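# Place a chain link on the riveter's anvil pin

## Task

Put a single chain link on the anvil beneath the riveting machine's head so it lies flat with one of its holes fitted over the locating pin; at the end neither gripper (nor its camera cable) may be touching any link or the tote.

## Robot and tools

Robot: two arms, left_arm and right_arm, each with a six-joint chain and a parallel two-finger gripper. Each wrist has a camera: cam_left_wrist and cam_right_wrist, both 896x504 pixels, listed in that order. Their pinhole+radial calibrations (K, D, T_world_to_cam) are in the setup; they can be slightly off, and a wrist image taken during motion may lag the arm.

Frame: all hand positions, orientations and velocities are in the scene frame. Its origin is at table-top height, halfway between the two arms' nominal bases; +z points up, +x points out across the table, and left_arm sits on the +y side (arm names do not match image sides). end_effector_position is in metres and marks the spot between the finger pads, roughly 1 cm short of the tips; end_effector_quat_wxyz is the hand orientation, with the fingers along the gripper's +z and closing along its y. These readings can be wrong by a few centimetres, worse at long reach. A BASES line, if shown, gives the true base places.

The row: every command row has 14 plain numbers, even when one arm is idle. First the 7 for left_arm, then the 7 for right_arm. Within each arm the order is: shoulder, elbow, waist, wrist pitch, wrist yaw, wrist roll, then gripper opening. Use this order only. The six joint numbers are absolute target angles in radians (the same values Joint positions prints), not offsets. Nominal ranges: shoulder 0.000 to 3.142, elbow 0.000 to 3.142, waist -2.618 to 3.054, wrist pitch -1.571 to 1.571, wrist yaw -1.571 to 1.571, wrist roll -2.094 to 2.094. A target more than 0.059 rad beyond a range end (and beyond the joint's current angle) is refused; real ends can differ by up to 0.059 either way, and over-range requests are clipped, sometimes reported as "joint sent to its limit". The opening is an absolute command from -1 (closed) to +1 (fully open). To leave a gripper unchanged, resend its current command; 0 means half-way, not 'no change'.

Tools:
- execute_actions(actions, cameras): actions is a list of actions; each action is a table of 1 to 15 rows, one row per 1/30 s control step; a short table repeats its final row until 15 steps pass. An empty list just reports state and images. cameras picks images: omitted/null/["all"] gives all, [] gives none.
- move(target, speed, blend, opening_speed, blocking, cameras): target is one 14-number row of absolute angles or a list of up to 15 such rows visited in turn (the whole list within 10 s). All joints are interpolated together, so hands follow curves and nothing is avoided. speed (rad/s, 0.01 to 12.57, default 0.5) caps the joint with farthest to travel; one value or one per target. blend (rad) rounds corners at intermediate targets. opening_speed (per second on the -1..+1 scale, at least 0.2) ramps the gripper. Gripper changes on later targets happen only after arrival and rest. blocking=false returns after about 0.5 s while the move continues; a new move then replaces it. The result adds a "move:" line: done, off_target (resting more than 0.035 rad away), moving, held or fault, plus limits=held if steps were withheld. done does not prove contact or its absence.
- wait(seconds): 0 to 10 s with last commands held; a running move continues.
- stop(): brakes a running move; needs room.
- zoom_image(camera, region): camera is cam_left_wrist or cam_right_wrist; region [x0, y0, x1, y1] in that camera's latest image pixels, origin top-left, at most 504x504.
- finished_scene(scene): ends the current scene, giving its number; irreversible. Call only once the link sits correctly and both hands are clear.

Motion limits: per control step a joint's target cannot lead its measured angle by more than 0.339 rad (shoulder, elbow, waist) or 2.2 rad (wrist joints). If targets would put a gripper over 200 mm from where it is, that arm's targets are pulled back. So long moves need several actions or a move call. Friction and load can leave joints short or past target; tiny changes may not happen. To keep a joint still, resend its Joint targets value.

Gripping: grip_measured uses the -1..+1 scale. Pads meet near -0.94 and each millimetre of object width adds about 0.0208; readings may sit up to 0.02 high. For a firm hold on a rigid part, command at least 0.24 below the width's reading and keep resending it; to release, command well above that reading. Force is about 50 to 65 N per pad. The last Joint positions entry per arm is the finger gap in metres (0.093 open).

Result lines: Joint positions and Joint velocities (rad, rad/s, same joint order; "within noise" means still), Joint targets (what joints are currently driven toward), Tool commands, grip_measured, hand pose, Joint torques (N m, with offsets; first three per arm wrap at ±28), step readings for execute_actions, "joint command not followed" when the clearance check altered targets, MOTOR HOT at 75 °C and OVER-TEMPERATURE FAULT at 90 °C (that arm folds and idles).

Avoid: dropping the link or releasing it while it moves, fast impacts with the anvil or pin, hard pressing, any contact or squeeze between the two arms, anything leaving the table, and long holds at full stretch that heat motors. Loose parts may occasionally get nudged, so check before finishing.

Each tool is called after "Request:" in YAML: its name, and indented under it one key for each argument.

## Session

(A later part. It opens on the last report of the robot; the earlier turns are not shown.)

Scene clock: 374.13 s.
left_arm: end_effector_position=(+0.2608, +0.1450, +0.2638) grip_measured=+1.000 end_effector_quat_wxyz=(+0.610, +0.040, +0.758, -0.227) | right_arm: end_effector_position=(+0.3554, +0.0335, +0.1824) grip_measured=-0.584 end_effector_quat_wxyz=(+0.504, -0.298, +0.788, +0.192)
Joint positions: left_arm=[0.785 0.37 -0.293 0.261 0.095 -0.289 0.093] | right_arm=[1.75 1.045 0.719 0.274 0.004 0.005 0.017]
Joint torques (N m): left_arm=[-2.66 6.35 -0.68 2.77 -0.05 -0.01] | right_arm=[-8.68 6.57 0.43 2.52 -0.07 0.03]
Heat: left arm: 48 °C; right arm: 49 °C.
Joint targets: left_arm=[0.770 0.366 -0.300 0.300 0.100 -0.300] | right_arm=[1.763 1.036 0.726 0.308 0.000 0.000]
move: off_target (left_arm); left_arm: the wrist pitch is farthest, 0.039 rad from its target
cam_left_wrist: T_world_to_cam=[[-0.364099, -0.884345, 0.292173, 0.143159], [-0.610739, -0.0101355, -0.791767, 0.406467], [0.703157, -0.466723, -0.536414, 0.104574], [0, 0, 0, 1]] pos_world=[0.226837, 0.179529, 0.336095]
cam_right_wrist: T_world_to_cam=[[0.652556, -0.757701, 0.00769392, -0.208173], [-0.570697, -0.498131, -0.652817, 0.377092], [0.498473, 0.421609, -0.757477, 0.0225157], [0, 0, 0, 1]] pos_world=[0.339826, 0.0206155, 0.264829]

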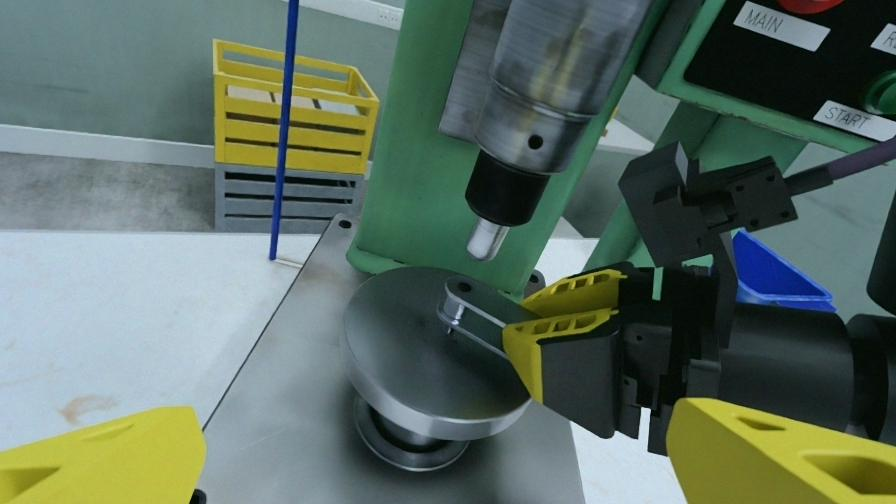

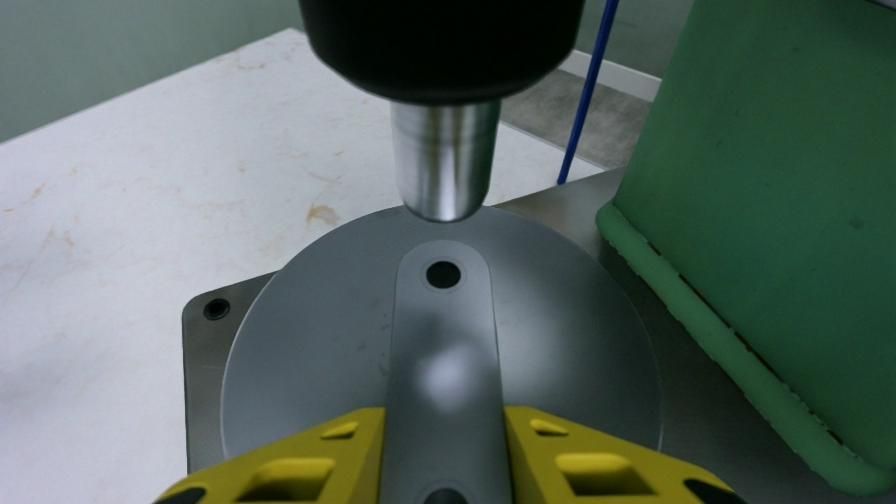

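Request:
move:
  target: [0.77,0.366,-0.3,0.3,0.1,-0.3,1,1.7695,1.026,0.726,0.325,0,0.0,-0.8]
  speed: 0.04

Request:
zoom_image:
  camera: "cam_left_wrist"
  region: [420, 240, 560, 360]

Request:
zoom_image:
  camera: "cam_right_wrist"
  region: [360, 170, 540, 350]

Scene clock: 382.10 s.
left_arm: end_effector_position=(+0.2608, +0.1450, +0.2638) grip_measured=+1.000 end_effector_quat_wxyz=(+0.610, +0.040, +0.758, -0.227) | right_arm: end_effector_position=(+0.3552, +0.0334, +0.1789) grip_measured=-0.584 end_effector_quat_wxyz=(+0.505, -0.297, +0.787, +0.192)
Joint positions: left_arm=[0.785 0.37 -0.293 0.261 0.095 -0.289 0.093] | right_arm=[1.756 1.035 0.719 0.292 0.004 0.005 0.017]
Joint torques (N m): left_arm=[-2.7 6.38 -0.69 2.77 -0.05 -0.02] | right_arm=[-8.68 6.48 0.4 2.53 -0.07 0.02]
Heat: left arm: 49 °C; right arm: 47 °C.
Joint targets: left_arm=[0.770 0.366 -0.300 0.300 0.100 -0.300] | right_arm=[1.770 1.026 0.726 0.325 0.000 0.000]
move: off_target (left_arm); left_arm: the wrist pitch is farthest, 0.039 rad from its target
cam_left_wrist: T_world_to_cam=[[-0.364099, -0.884345, 0.292173, 0.143159], [-0.610739, -0.0101355, -0.791767, 0.406467], [0.703157, -0.466723, -0.536414, 0.104574], [0, 0, 0, 1]] pos_world=[0.226837, 0.179529, 0.336095]
cam_right_wrist: T_world_to_cam=[[0.652552, -0.757705, 0.00767417, -0.20816], [-0.569927, -0.497458, -0.654002, 0.374636], [0.499358, 0.422397, -0.756454, 0.0194633], [0, 0, 0, 1]] pos_world=[0.339632, 0.0204202, 0.261333]

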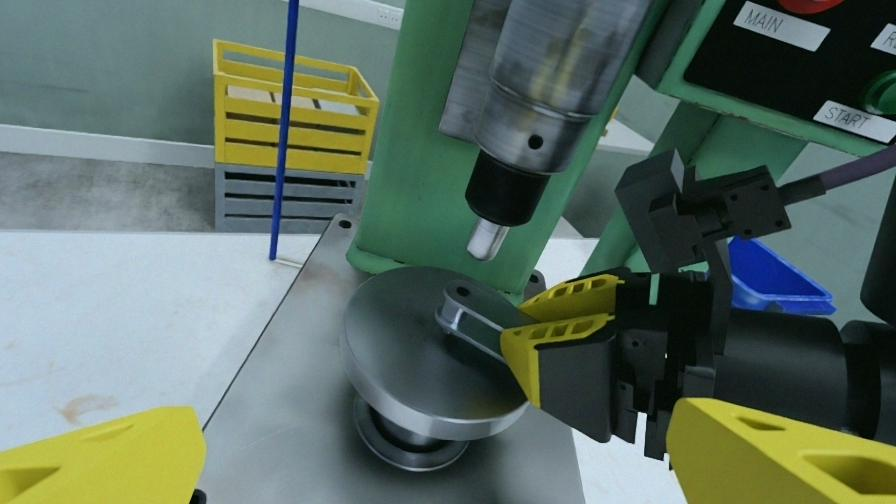

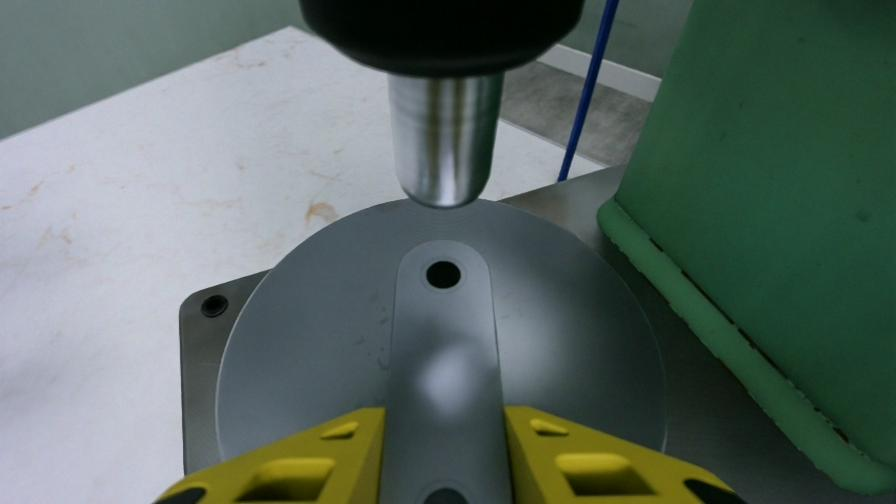

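Scaled by 3.600 (camera's finer frame: 1280x720).

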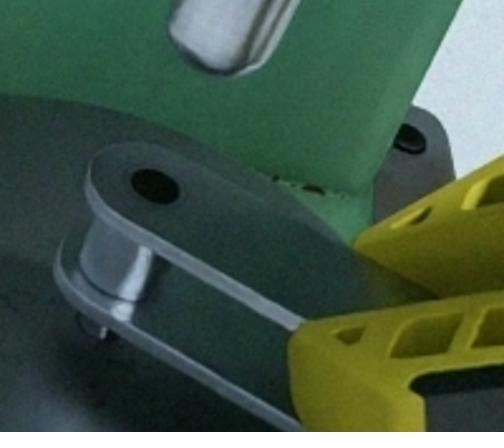

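Scaled by 2.800 (camera's finer frame: 1280x720).

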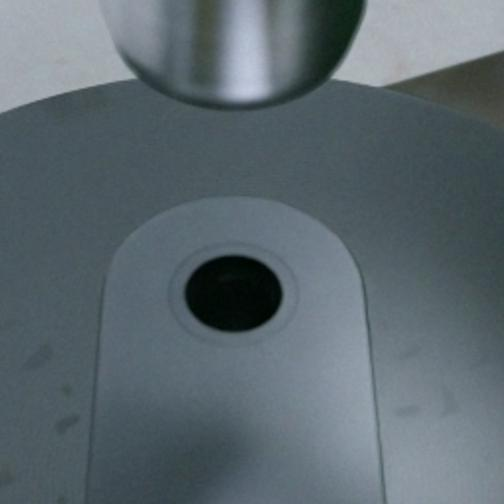

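Request:
move:
  target: [0.77,0.366,-0.3,0.3,0.1,-0.3,1,1.7755,1.0175,0.726,0.339,0,0.0,-0.8]
  speed: 0.04

Request:
zoom_image:
  camera: "cam_left_wrist"
  region: [420, 240, 560, 360]

Request:
zoom_image:
  camera: "cam_right_wrist"
  region: [400, 230, 490, 320]

Scene clock: 385.63 s.
left_arm: end_effector_position=(+0.2608, +0.1450, +0.2638) grip_measured=+1.000 end_effector_quat_wxyz=(+0.610, +0.040, +0.758, -0.227) | right_arm: end_effector_position=(+0.3552, +0.0333, +0.1754) grip_measured=-0.584 end_effector_quat_wxyz=(+0.505, -0.297, +0.787, +0.192)
Joint positions: left_arm=[0.785 0.37 -0.293 0.261 0.095 -0.289 0.093] | right_arm=[1.762 1.027 0.719 0.305 0.004 0.005 0.017]
Joint torques (N m): left_arm=[-2.66 6.37 -0.69 2.77 -0.05 -0.01] | right_arm=[-8.7 6.43 0.44 2.54 -0.07 0.02]
Heat: left arm: 49 °C; right arm: 46 °C.
Joint targets: left_arm=[0.770 0.366 -0.300 0.300 0.100 -0.300] | right_arm=[1.776 1.017 0.726 0.339 0.000 0.000]
move: off_target (left_arm); left_arm: the wrist pitch is farthest, 0.039 rad from its target
cam_left_wrist: T_world_to_cam=[[-0.364099, -0.884345, 0.292173, 0.143159], [-0.610739, -0.0101355, -0.791767, 0.406467], [0.703157, -0.466723, -0.536414, 0.104574], [0, 0, 0, 1]] pos_world=[0.226837, 0.179529, 0.336095]
cam_right_wrist: T_world_to_cam=[[0.652556, -0.757702, 0.00770399, -0.208153], [-0.570084, -0.497621, -0.653741, 0.372228], [0.499174, 0.422211, -0.756679, 0.0170323], [0, 0, 0, 1]] pos_world=[0.339531, 0.0203191, 0.257832]

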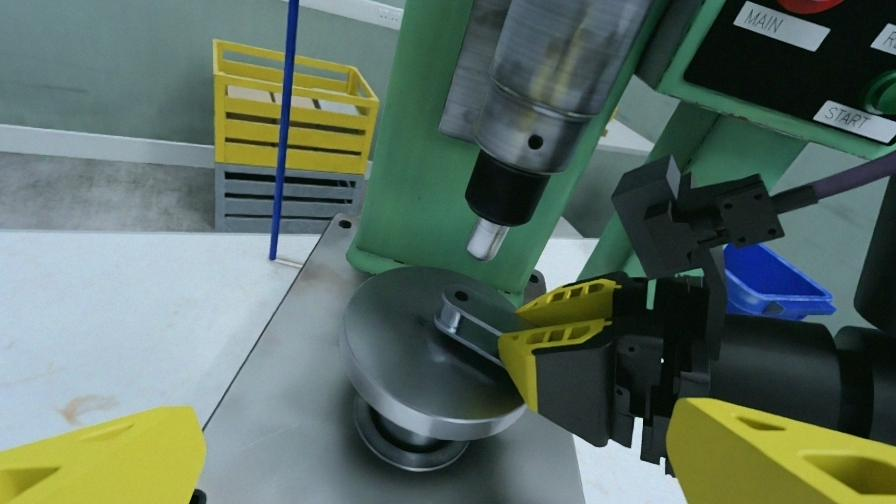

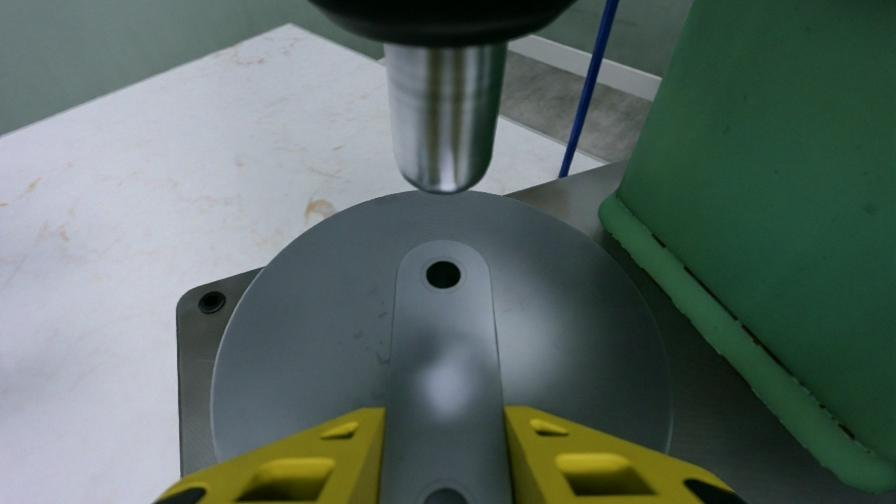

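Scaled by 3.600 (camera's finer frame: 1280x720).

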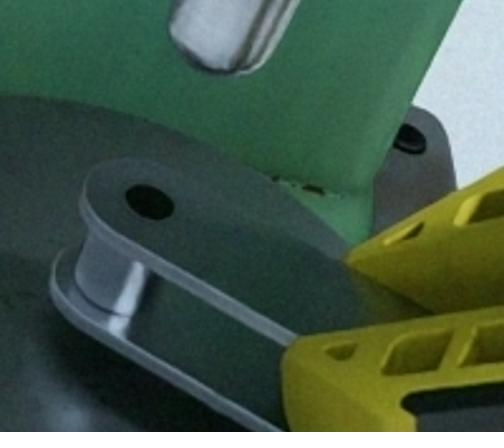

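Scaled by 5.600 (camera's finer frame: 1280x720).

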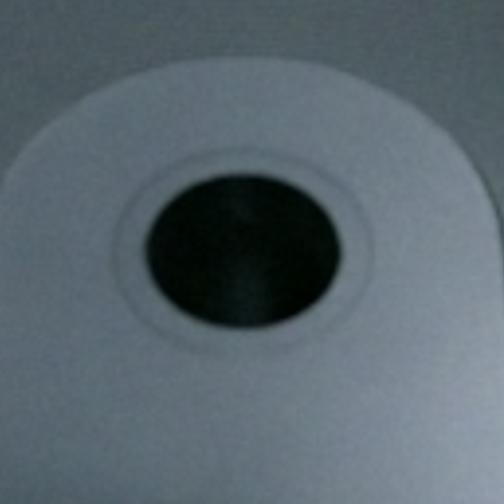

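Request:
move:
  target: [0.77,0.366,-0.3,0.3,0.1,-0.3,1,1.7805,1.010,0.726,0.351,0,0.0,-0.8]
  speed: 0.04
  cameras: ["cam_left_wrist"]

Request:
zoom_image:
  camera: "cam_left_wrist"
  region: [420, 240, 560, 360]

Request:
move:
  target: [0.77,0.366,-0.3,0.3,0.1,-0.3,1,1.7835,1.005,0.726,0.358,0,0.0,-0.8]
  speed: 0.04

Request:
zoom_image:
  camera: "cam_left_wrist"
  region: [420, 240, 560, 360]

Request:
zoom_image:
  camera: "cam_right_wrist"
  region: [400, 230, 490, 320]

Scene clock: 391.10 s.
left_arm: end_effector_position=(+0.2608, +0.1450, +0.2638) grip_measured=+1.000 end_effector_quat_wxyz=(+0.610, +0.040, +0.758, -0.227) | right_arm: end_effector_position=(+0.3551, +0.0333, +0.1732) grip_measured=-0.584 end_effector_quat_wxyz=(+0.506, -0.297, +0.787, +0.193)
Joint positions: left_arm=[0.785 0.37 -0.293 0.261 0.095 -0.289 0.093] | right_arm=[1.766 1.02 0.719 0.319 0.004 0.005 0.017]
Joint torques (N m): left_arm=[-2.66 6.35 -0.7 2.77 -0.05 -0.02] | right_arm=[-8.64 6.37 0.43 2.53 -0.08 0.02]
Heat: left arm: 49 °C; right arm: 47 °C.
Joint targets: left_arm=[0.770 0.366 -0.300 0.300 0.100 -0.300] | right_arm=[1.780 1.010 0.726 0.351 0.000 0.000]
move: off_target (left_arm); left_arm: the wrist pitch is farthest, 0.039 rad from its target
cam_left_wrist: T_world_to_cam=[[-0.364099, -0.884345, 0.292173, 0.143159], [-0.610739, -0.0101355, -0.791767, 0.406467], [0.703157, -0.466723, -0.536414, 0.104574], [0, 0, 0, 1]] pos_world=[0.226837, 0.179529, 0.336095]

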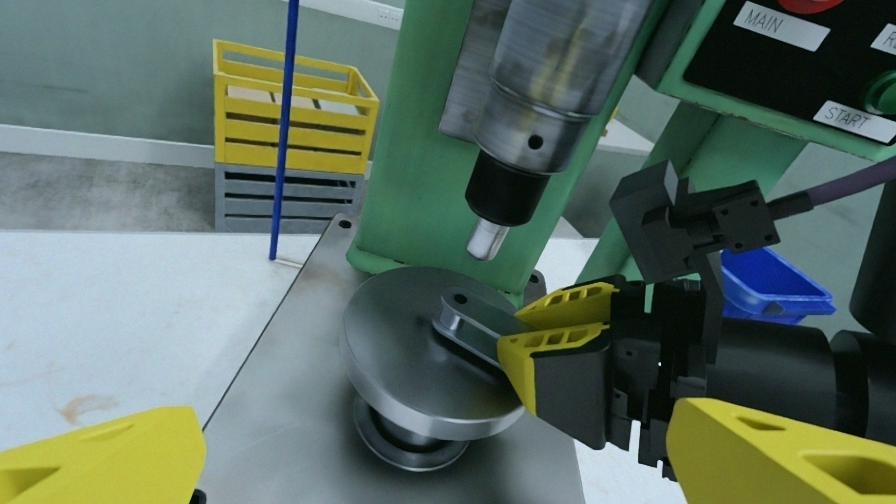

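Scaled by 3.600 (camera's finer frame: 1280x720).

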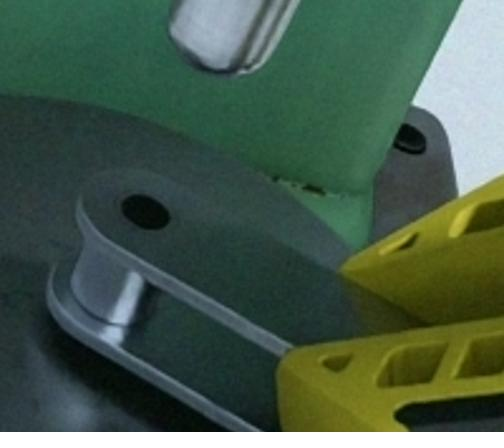

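Scene clock: 391.90 s.
left_arm: end_effector_position=(+0.2608, +0.1450, +0.2638) grip_measured=+1.000 end_effector_quat_wxyz=(+0.610, +0.040, +0.758, -0.227) | right_arm: end_effector_position=(+0.3550, +0.0332, +0.1717) grip_measured=-0.584 end_effector_quat_wxyz=(+0.506, -0.297, +0.786, +0.193)
Joint positions: left_arm=[0.785 0.37 -0.293 0.261 0.095 -0.289 0.093] | right_arm=[1.769 1.015 0.719 0.327 0.004 0.005 0.017]
Joint torques (N m): left_arm=[-2.67 6.35 -0.69 2.77 -0.06 -0.02] | right_arm=[-8.61 6.3 0.43 2.5 -0.07 0.03]
Heat: left arm: 49 °C; right arm: 47 °C.
Joint targets: left_arm=[0.770 0.366 -0.300 0.300 0.100 -0.300] | right_arm=[1.784 1.005 0.726 0.358 0.000 0.000]
move: off_target (left_arm); left_arm: the wrist pitch is farthest, 0.039 rad from its target
cam_left_wrist: T_world_to_cam=[[-0.364099, -0.884345, 0.292173, 0.143159], [-0.610739, -0.0101355, -0.791767, 0.406467], [0.703157, -0.466723, -0.536414, 0.104574], [0, 0, 0, 1]] pos_world=[0.226837, 0.179529, 0.336095]
cam_right_wrist: T_world_to_cam=[[0.652545, -0.757712, 0.00764961, -0.208137], [-0.568431, -0.496161, -0.656286, 0.369497], [0.501071, 0.423908, -0.754474, 0.013193], [0, 0, 0, 1]] pos_world=[0.339242, 0.0200291, 0.254042]

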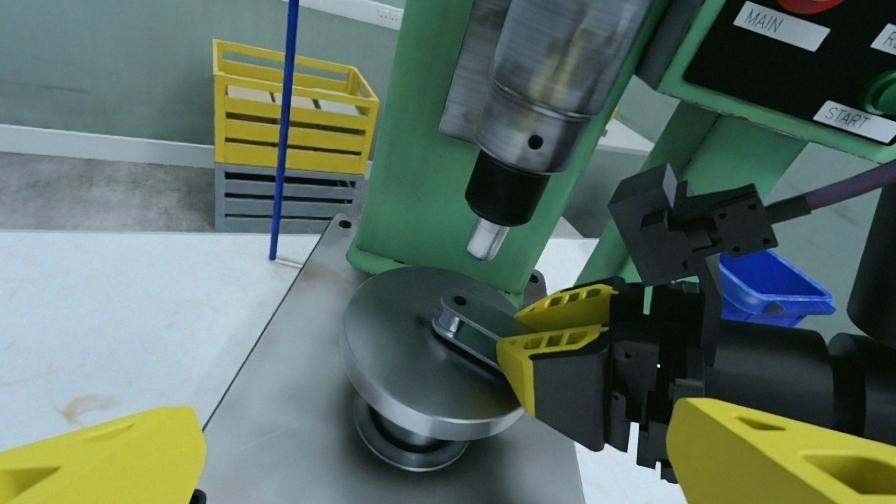

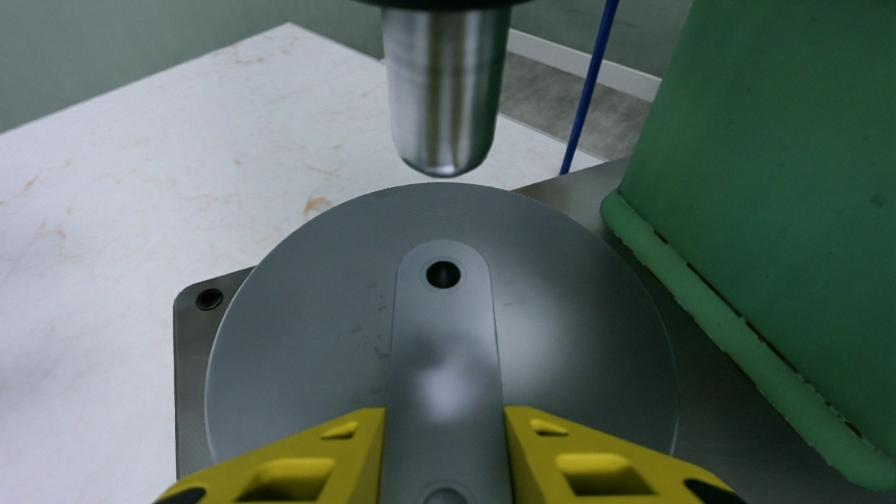

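Scaled by 3.600 (camera's finer frame: 1280x720).

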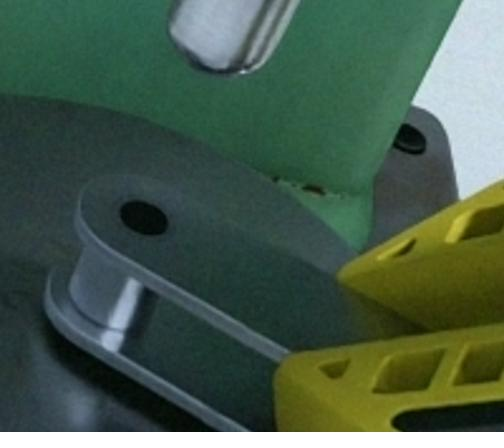

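Scaled by 5.600 (camera's finer frame: 1280x720).

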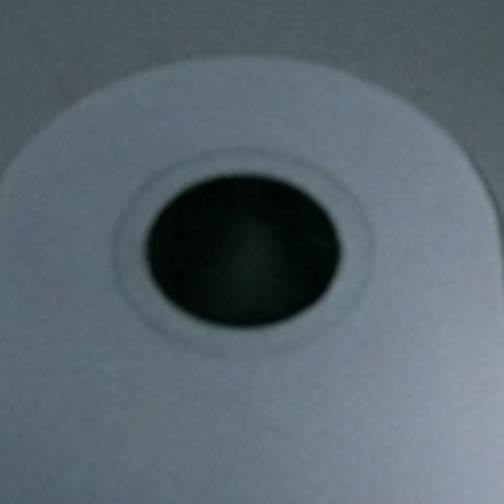

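Request:
move:
  target: [0.77,0.366,-0.3,0.3,0.1,-0.3,1,1.7865,1.001,0.726,0.364,0,0.0,-0.8]
  speed: 0.04
  cameras: []

Request:
move:
  target: [0.77,0.366,-0.3,0.3,0.1,-0.3,1,1.7895,0.997,0.726,0.370,0,0.0,-0.8]
  speed: 0.04

Request:
zoom_image:
  camera: "cam_left_wrist"
  region: [420, 240, 560, 360]

Request:
zoom_image:
  camera: "cam_right_wrist"
  region: [400, 230, 490, 320]

Scene clock: 397.33 s.
left_arm: end_effector_position=(+0.2608, +0.1450, +0.2638) grip_measured=+1.000 end_effector_quat_wxyz=(+0.610, +0.040, +0.758, -0.227) | right_arm: end_effector_position=(+0.3551, +0.0332, +0.1704) grip_measured=-0.584 end_effector_quat_wxyz=(+0.507, -0.297, +0.786, +0.193)
Joint positions: left_arm=[0.785 0.37 -0.293 0.261 0.095 -0.289 0.093] | right_arm=[1.771 1.012 0.719 0.335 0.004 0.005 0.017]
Joint torques (N m): left_arm=[-2.67 6.32 -0.7 2.77 -0.05 -0.01] | right_arm=[-8.58 6.3 0.4 2.45 -0.07 0.02]
Heat: left arm: 49 °C; right arm: 48 °C.
Joint targets: left_arm=[0.770 0.366 -0.300 0.300 0.100 -0.300] | right_arm=[1.786 1.001 0.726 0.364 0.000 0.000]
move: off_target (left_arm); left_arm: the wrist pitch is farthest, 0.039 rad from its target

Scene clock: 398.03 s.
left_arm: end_effector_position=(+0.2608, +0.1450, +0.2638) grip_measured=+1.000 end_effector_quat_wxyz=(+0.610, +0.040, +0.758, -0.227) | right_arm: end_effector_position=(+0.3550, +0.0332, +0.1690) grip_measured=-0.584 end_effector_quat_wxyz=(+0.507, -0.297, +0.786, +0.193)
Joint positions: left_arm=[0.785 0.37 -0.293 0.261 0.095 -0.289 0.093] | right_arm=[1.774 1.008 0.719 0.342 0.004 0.005 0.017]
Joint torques (N m): left_arm=[-2.67 6.34 -0.69 2.77 -0.05 -0.02] | right_arm=[-8.58 6.22 0.42 2.5 -0.07 0.02]
Heat: left arm: 49 °C; right arm: 48 °C.
Joint targets: left_arm=[0.770 0.366 -0.300 0.300 0.100 -0.300] | right_arm=[1.789 0.997 0.726 0.370 0.000 0.000]
move: off_target (left_arm); left_arm: the wrist pitch is farthest, 0.039 rad from its target
cam_left_wrist: T_world_to_cam=[[-0.364099, -0.884345, 0.292173, 0.143159], [-0.610739, -0.0101355, -0.791767, 0.406467], [0.703157, -0.466723, -0.536414, 0.104574], [0, 0, 0, 1]] pos_world=[0.226837, 0.179529, 0.336095]
cam_right_wrist: T_world_to_cam=[[0.652543, -0.757714, 0.00760739, -0.208051], [-0.56746, -0.4953, -0.657775, 0.3676], [0.502173, 0.424909, -0.753176, 0.0105773], [0, 0, 0, 1]] pos_world=[0.339048, 0.019935, 0.251347]

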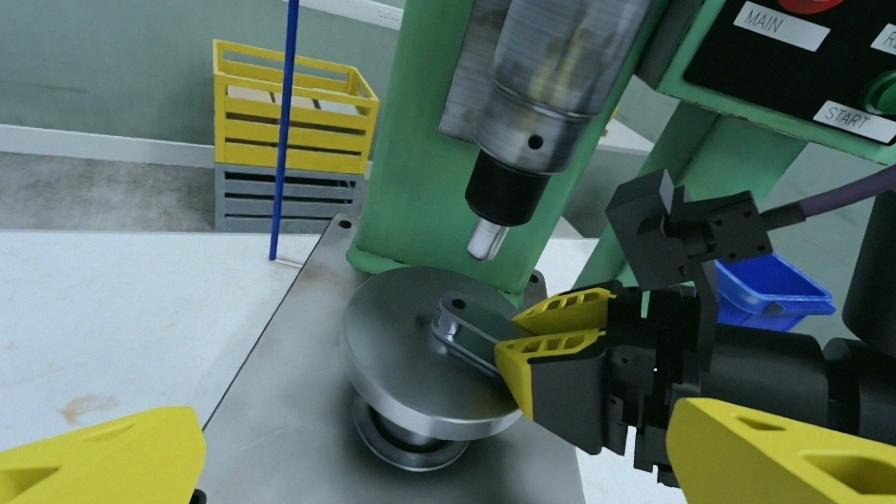

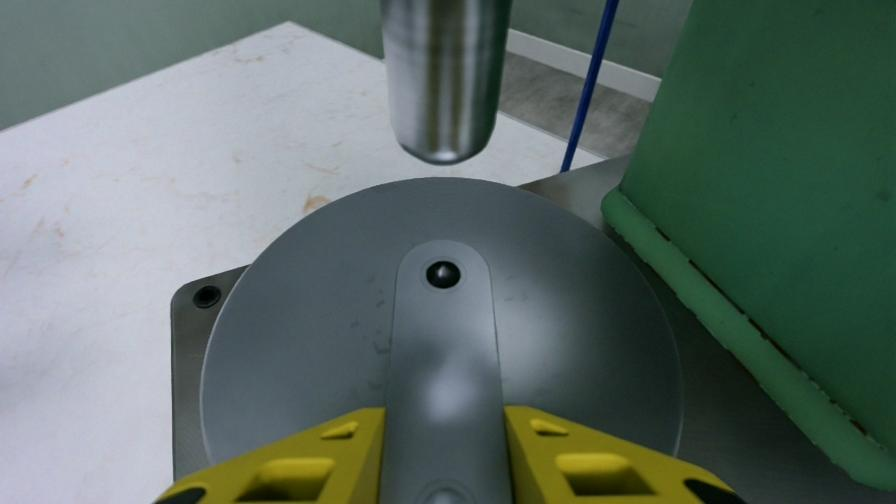

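Scaled by 3.600 (camera's finer frame: 1280x720).

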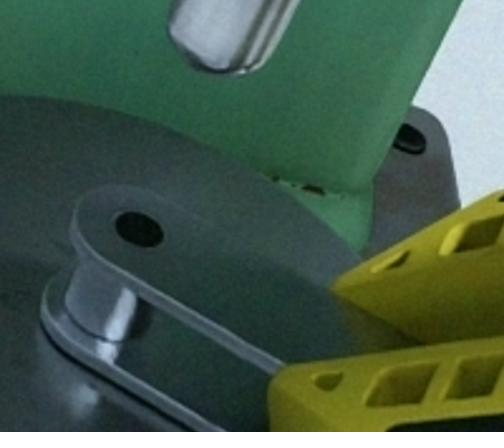

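Scaled by 5.600 (camera's finer frame: 1280x720).

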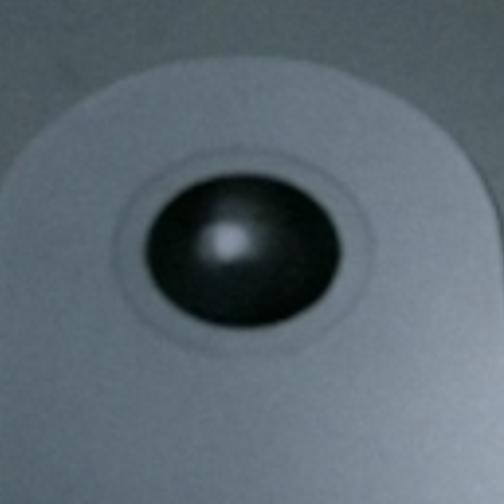

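Request:
move:
  target: [0.77,0.366,-0.3,0.3,0.1,-0.3,1,1.7925,0.993,0.726,0.372,0,0.0,-0.8]
  speed: 0.04
  cameras: ["cam_left_wrist"]

Request:
zoom_image:
  camera: "cam_left_wrist"
  region: [420, 240, 560, 360]

Request:
move:
  target: [0.77,0.366,-0.3,0.3,0.1,-0.3,1,1.795,0.99,0.726,0.376,0,0.0,-0.8]
  speed: 0.04
  cameras: ["cam_left_wrist"]

Request:
zoom_image:
  camera: "cam_left_wrist"
  region: [420, 240, 560, 360]

Scene clock: 403.67 s.
left_arm: end_effector_position=(+0.2608, +0.1450, +0.2639) grip_measured=+1.000 end_effector_quat_wxyz=(+0.610, +0.040, +0.758, -0.227) | right_arm: end_effector_position=(+0.3550, +0.0332, +0.1690) grip_measured=-0.584 end_effector_quat_wxyz=(+0.507, -0.297, +0.786, +0.193)
Joint positions: left_arm=[0.785 0.37 -0.293 0.262 0.095 -0.289 0.093] | right_arm=[1.774 1.007 0.719 0.343 0.004 0.005 0.017]
Joint torques (N m): left_arm=[-2.67 6.35 -0.69 2.77 -0.05 -0.01] | right_arm=[-8.29 5.93 0.38 2.49 -0.08 0.03]
Heat: left arm: 49 °C; right arm: 47 °C.
Joint targets: left_arm=[0.770 0.366 -0.300 0.300 0.100 -0.300] | right_arm=[1.792 0.993 0.726 0.372 0.000 0.000]
move: off_target (left_arm); left_arm: the wrist pitch is farthest, 0.038 rad from its target
cam_left_wrist: T_world_to_cam=[[-0.36422, -0.884298, 0.292166, 0.143151], [-0.610459, -0.0102332, -0.791982, 0.406573], [0.703338, -0.466811, -0.5361, 0.104497], [0, 0, 0, 1]] pos_world=[0.226838, 0.179529, 0.336195]

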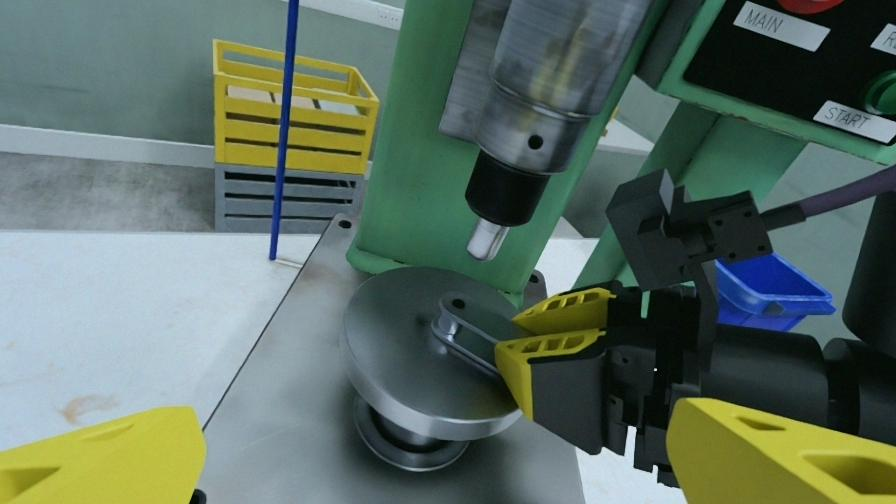

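Scaled by 3.600 (camera's finer frame: 1280x720).

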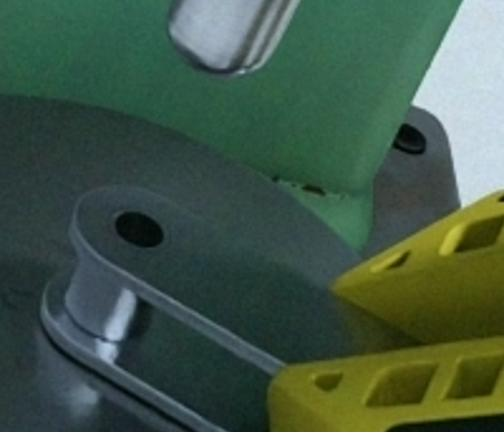

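Scene clock: 404.37 s.
left_arm: end_effector_position=(+0.2608, +0.1450, +0.2639) grip_measured=+1.000 end_effector_quat_wxyz=(+0.610, +0.040, +0.758, -0.227) | right_arm: end_effector_position=(+0.3550, +0.0332, +0.1682) grip_measured=-0.584 end_effector_quat_wxyz=(+0.509, -0.296, +0.785, +0.194)
Joint positions: left_arm=[0.785 0.37 -0.293 0.262 0.095 -0.289 0.093] | right_arm=[1.776 1.002 0.719 0.354 0.004 0.005 0.017]
Joint torques (N m): left_arm=[-2.69 6.35 -0.69 2.77 -0.05 -0.01] | right_arm=[-8.23 6.06 0.4 2.38 -0.07 0.02]
Heat: left arm: 49 °C; right arm: 47 °C.
Joint targets: left_arm=[0.770 0.366 -0.300 0.300 0.100 -0.300] | right_arm=[1.795 0.990 0.726 0.376 0.000 0.000]
move: off_target (left_arm); left_arm: the wrist pitch is farthest, 0.038 rad from its target
cam_left_wrist: T_world_to_cam=[[-0.36422, -0.884298, 0.292166, 0.143151], [-0.610459, -0.0102332, -0.791982, 0.406573], [0.703338, -0.466811, -0.5361, 0.104497], [0, 0, 0, 1]] pos_world=[0.226838, 0.179529, 0.336195]

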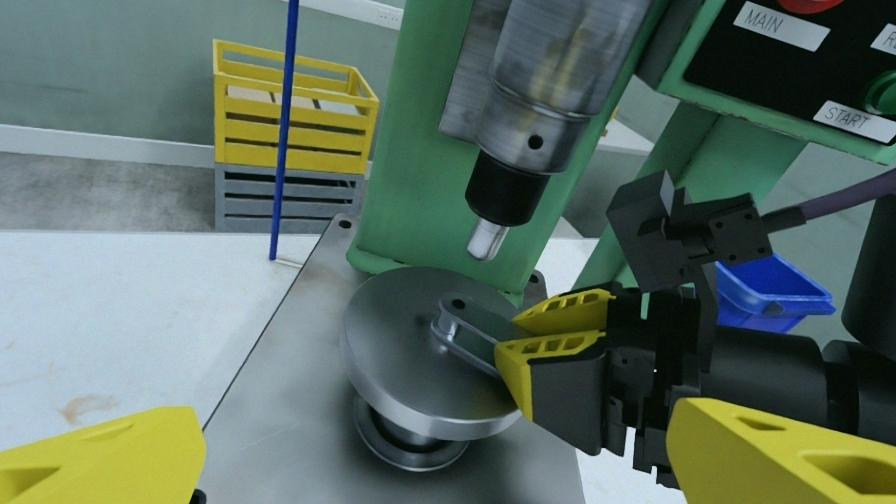

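Scaled by 3.600 (camera's finer frame: 1280x720).

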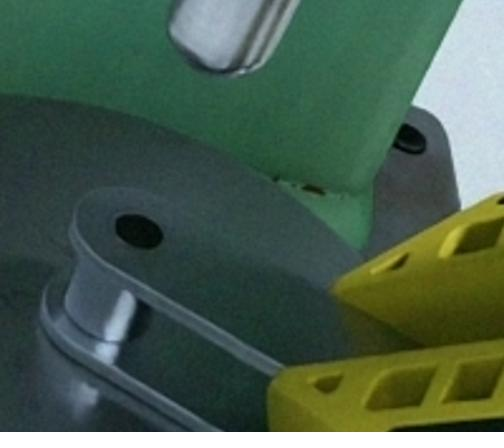

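Request:
move:
  target: [0.77,0.366,-0.3,0.3,0.1,-0.3,1,1.792,0.993,0.726,0.362,0,0.0,-0.8]
  speed: 0.04
  cameras: []

Request:
move:
  target: [0.77,0.366,-0.3,0.3,0.1,-0.3,1,1.792,0.993,0.726,0.362,0,0.0,0.0]
  opening_speed: 0.3

Request:
zoom_image:
  camera: "cam_left_wrist"
  region: [420, 240, 560, 360]

Request:
zoom_image:
  camera: "cam_right_wrist"
  region: [360, 230, 540, 410]

Scene clock: 409.13 s.
left_arm: end_effector_position=(+0.2608, +0.1450, +0.2639) grip_measured=+1.000 end_effector_quat_wxyz=(+0.610, +0.040, +0.758, -0.227) | right_arm: end_effector_position=(+0.3550, +0.0332, +0.1683) grip_measured=-0.584 end_effector_quat_wxyz=(+0.509, -0.296, +0.785, +0.194)
Joint positions: left_arm=[0.785 0.37 -0.293 0.262 0.095 -0.289 0.093] | right_arm=[1.776 1.002 0.719 0.354 0.004 0.005 0.017]
Joint torques (N m): left_arm=[-2.66 6.34 -0.68 2.77 -0.05 -0.01] | right_arm=[-8.47 6.37 0.4 2.25 -0.07 0.02]
Heat: left arm: 49 °C; right arm: 48 °C.
Joint targets: left_arm=[0.770 0.366 -0.300 0.300 0.100 -0.300] | right_arm=[1.792 0.993 0.726 0.362 0.000 0.000]
move: off_target (left_arm); left_arm: the wrist pitch is farthest, 0.038 rad from its target

Scene clock: 412.00 s.
left_arm: end_effector_position=(+0.2608, +0.1450, +0.2639) grip_measured=+1.000 end_effector_quat_wxyz=(+0.610, +0.040, +0.758, -0.227) | right_arm: end_effector_position=(+0.3550, +0.0332, +0.1684) grip_measured=-0.003 end_effector_quat_wxyz=(+0.509, -0.296, +0.785, +0.194)
Joint positions: left_arm=[0.785 0.37 -0.293 0.262 0.095 -0.289 0.093] | right_arm=[1.776 1.002 0.719 0.355 0.004 0.005 0.045]
Joint torques (N m): left_arm=[-2.67 6.35 -0.68 2.77 -0.05 -0.01] | right_arm=[-8.49 6.35 0.38 2.25 -0.07 0.03]
Heat: left arm: 49 °C; right arm: 47 °C.
Joint targets: left_arm=[0.770 0.366 -0.300 0.300 0.100 -0.300] | right_arm=[1.792 0.993 0.726 0.362 0.000 0.000]
move: off_target (left_arm); left_arm: the wrist pitch is farthest, 0.038 rad from its target
cam_left_wrist: T_world_to_cam=[[-0.36422, -0.884298, 0.292166, 0.143151], [-0.610459, -0.0102332, -0.791982, 0.406573], [0.703338, -0.466811, -0.5361, 0.104497], [0, 0, 0, 1]] pos_world=[0.226838, 0.179529, 0.336195]
cam_right_wrist: T_world_to_cam=[[0.652491, -0.757759, 0.00749052, -0.207952], [-0.565027, -0.493072, -0.661532, 0.366903], [0.504975, 0.427411, -0.74988, 0.00838161], [0, 0, 0, 1]] pos_world=[0.338765, 0.0197498, 0.250561]

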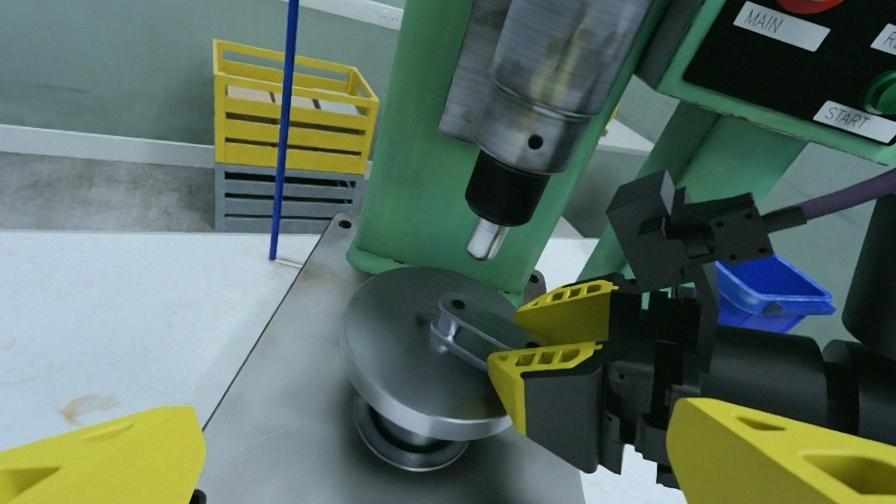

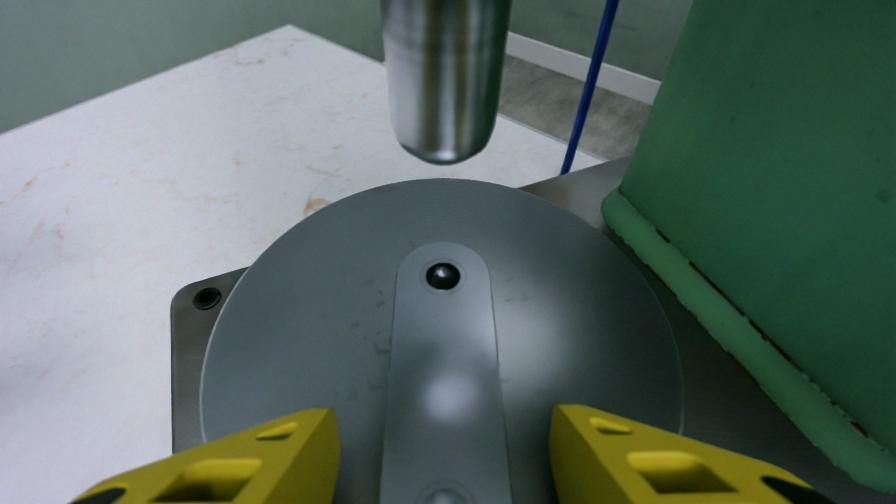

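Scaled by 3.600 (camera's finer frame: 1280x720).

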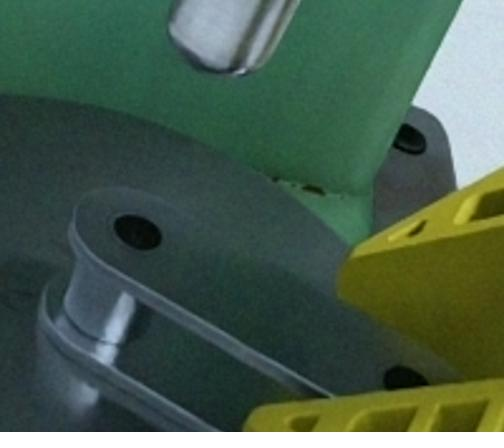

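Scaled by 2.800 (camera's finer frame: 1280x720).

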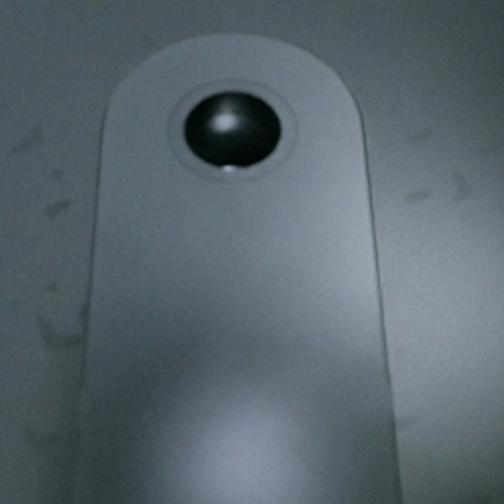

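Request:
move:
  target:
    - [0.77,0.366,-0.3,0.3,0.1,-0.3,1,1.66,0.955,0.726,0.285,0,0,0.0]
    - [0.77,0.366,-0.3,0.3,0.1,-0.3,1,1.455,0.84,0.726,0.215,0,0.0,0.0]
    - [0.77,0.366,-0.3,0.3,0.1,-0.3,1,1.1,0.7,0.726,0,0,0.0,0.0]
  speed: [0.15,0.3,0.5]

Request:
zoom_image:
  camera: "cam_left_wrist"
  region: [420, 240, 560, 360]

Scene clock: 420.30 s.
left_arm: end_effector_position=(+0.2608, +0.1450, +0.2639) grip_measured=+1.000 end_effector_quat_wxyz=(+0.610, +0.040, +0.758, -0.227) | right_arm: end_effector_position=(+0.2538, -0.0573, +0.2444) grip_measured=-0.003 end_effector_quat_wxyz=(+0.523, -0.293, +0.775, +0.199)
Joint positions: left_arm=[0.785 0.37 -0.293 0.262 0.095 -0.289 0.093] | right_arm=[1.109 0.717 0.719 0.009 0.004 0.005 0.045]
Joint torques (N m): left_arm=[-2.69 6.37 -0.7 2.77 -0.05 -0.02] | right_arm=[-4.77 6.37 0.38 2.17 -0.07 0.02]
Heat: left arm: 49 °C; right arm: 47 °C.
Joint targets: left_arm=[0.770 0.366 -0.300 0.300 0.100 -0.300] | right_arm=[1.100 0.700 0.726 0.000 0.000 0.000]
move: off_target (left_arm); left_arm: the wrist pitch is farthest, 0.038 rad from its target
cam_left_wrist: T_world_to_cam=[[-0.36422, -0.884298, 0.292166, 0.143151], [-0.610459, -0.0102332, -0.791982, 0.406573], [0.703338, -0.466811, -0.5361, 0.104497], [0, 0, 0, 1]] pos_world=[0.226838, 0.179529, 0.336195]
cam_right_wrist: T_world_to_cam=[[0.652328, -0.757906, 0.00686717, -0.210918], [-0.54696, -0.477, -0.687972, 0.318231], [0.524694, 0.445027, -0.725705, 0.145352], [0, 0, 0, 1]] pos_world=[0.235382, -0.0727455, 0.325865]

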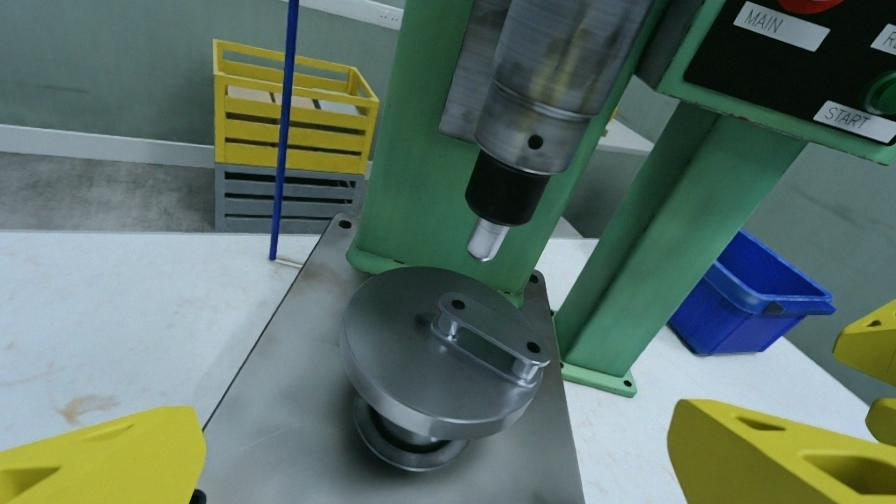

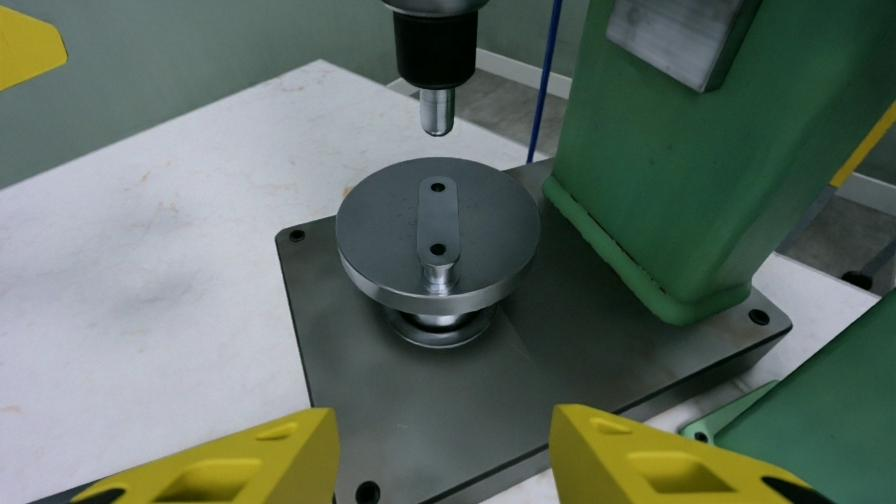

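Scaled by 3.600 (camera's finer frame: 1280x720).

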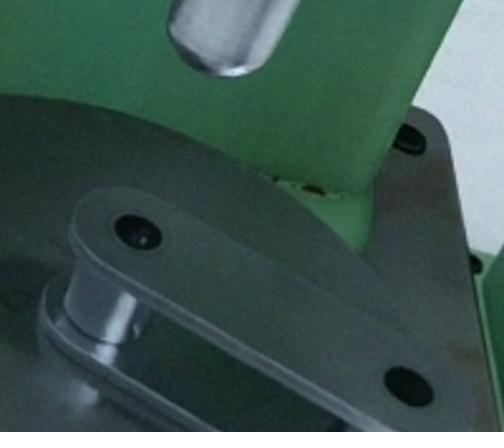

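Seated flat and released.

Request:
finished_scene:
  scene: 1

The scene is finished: the task was done.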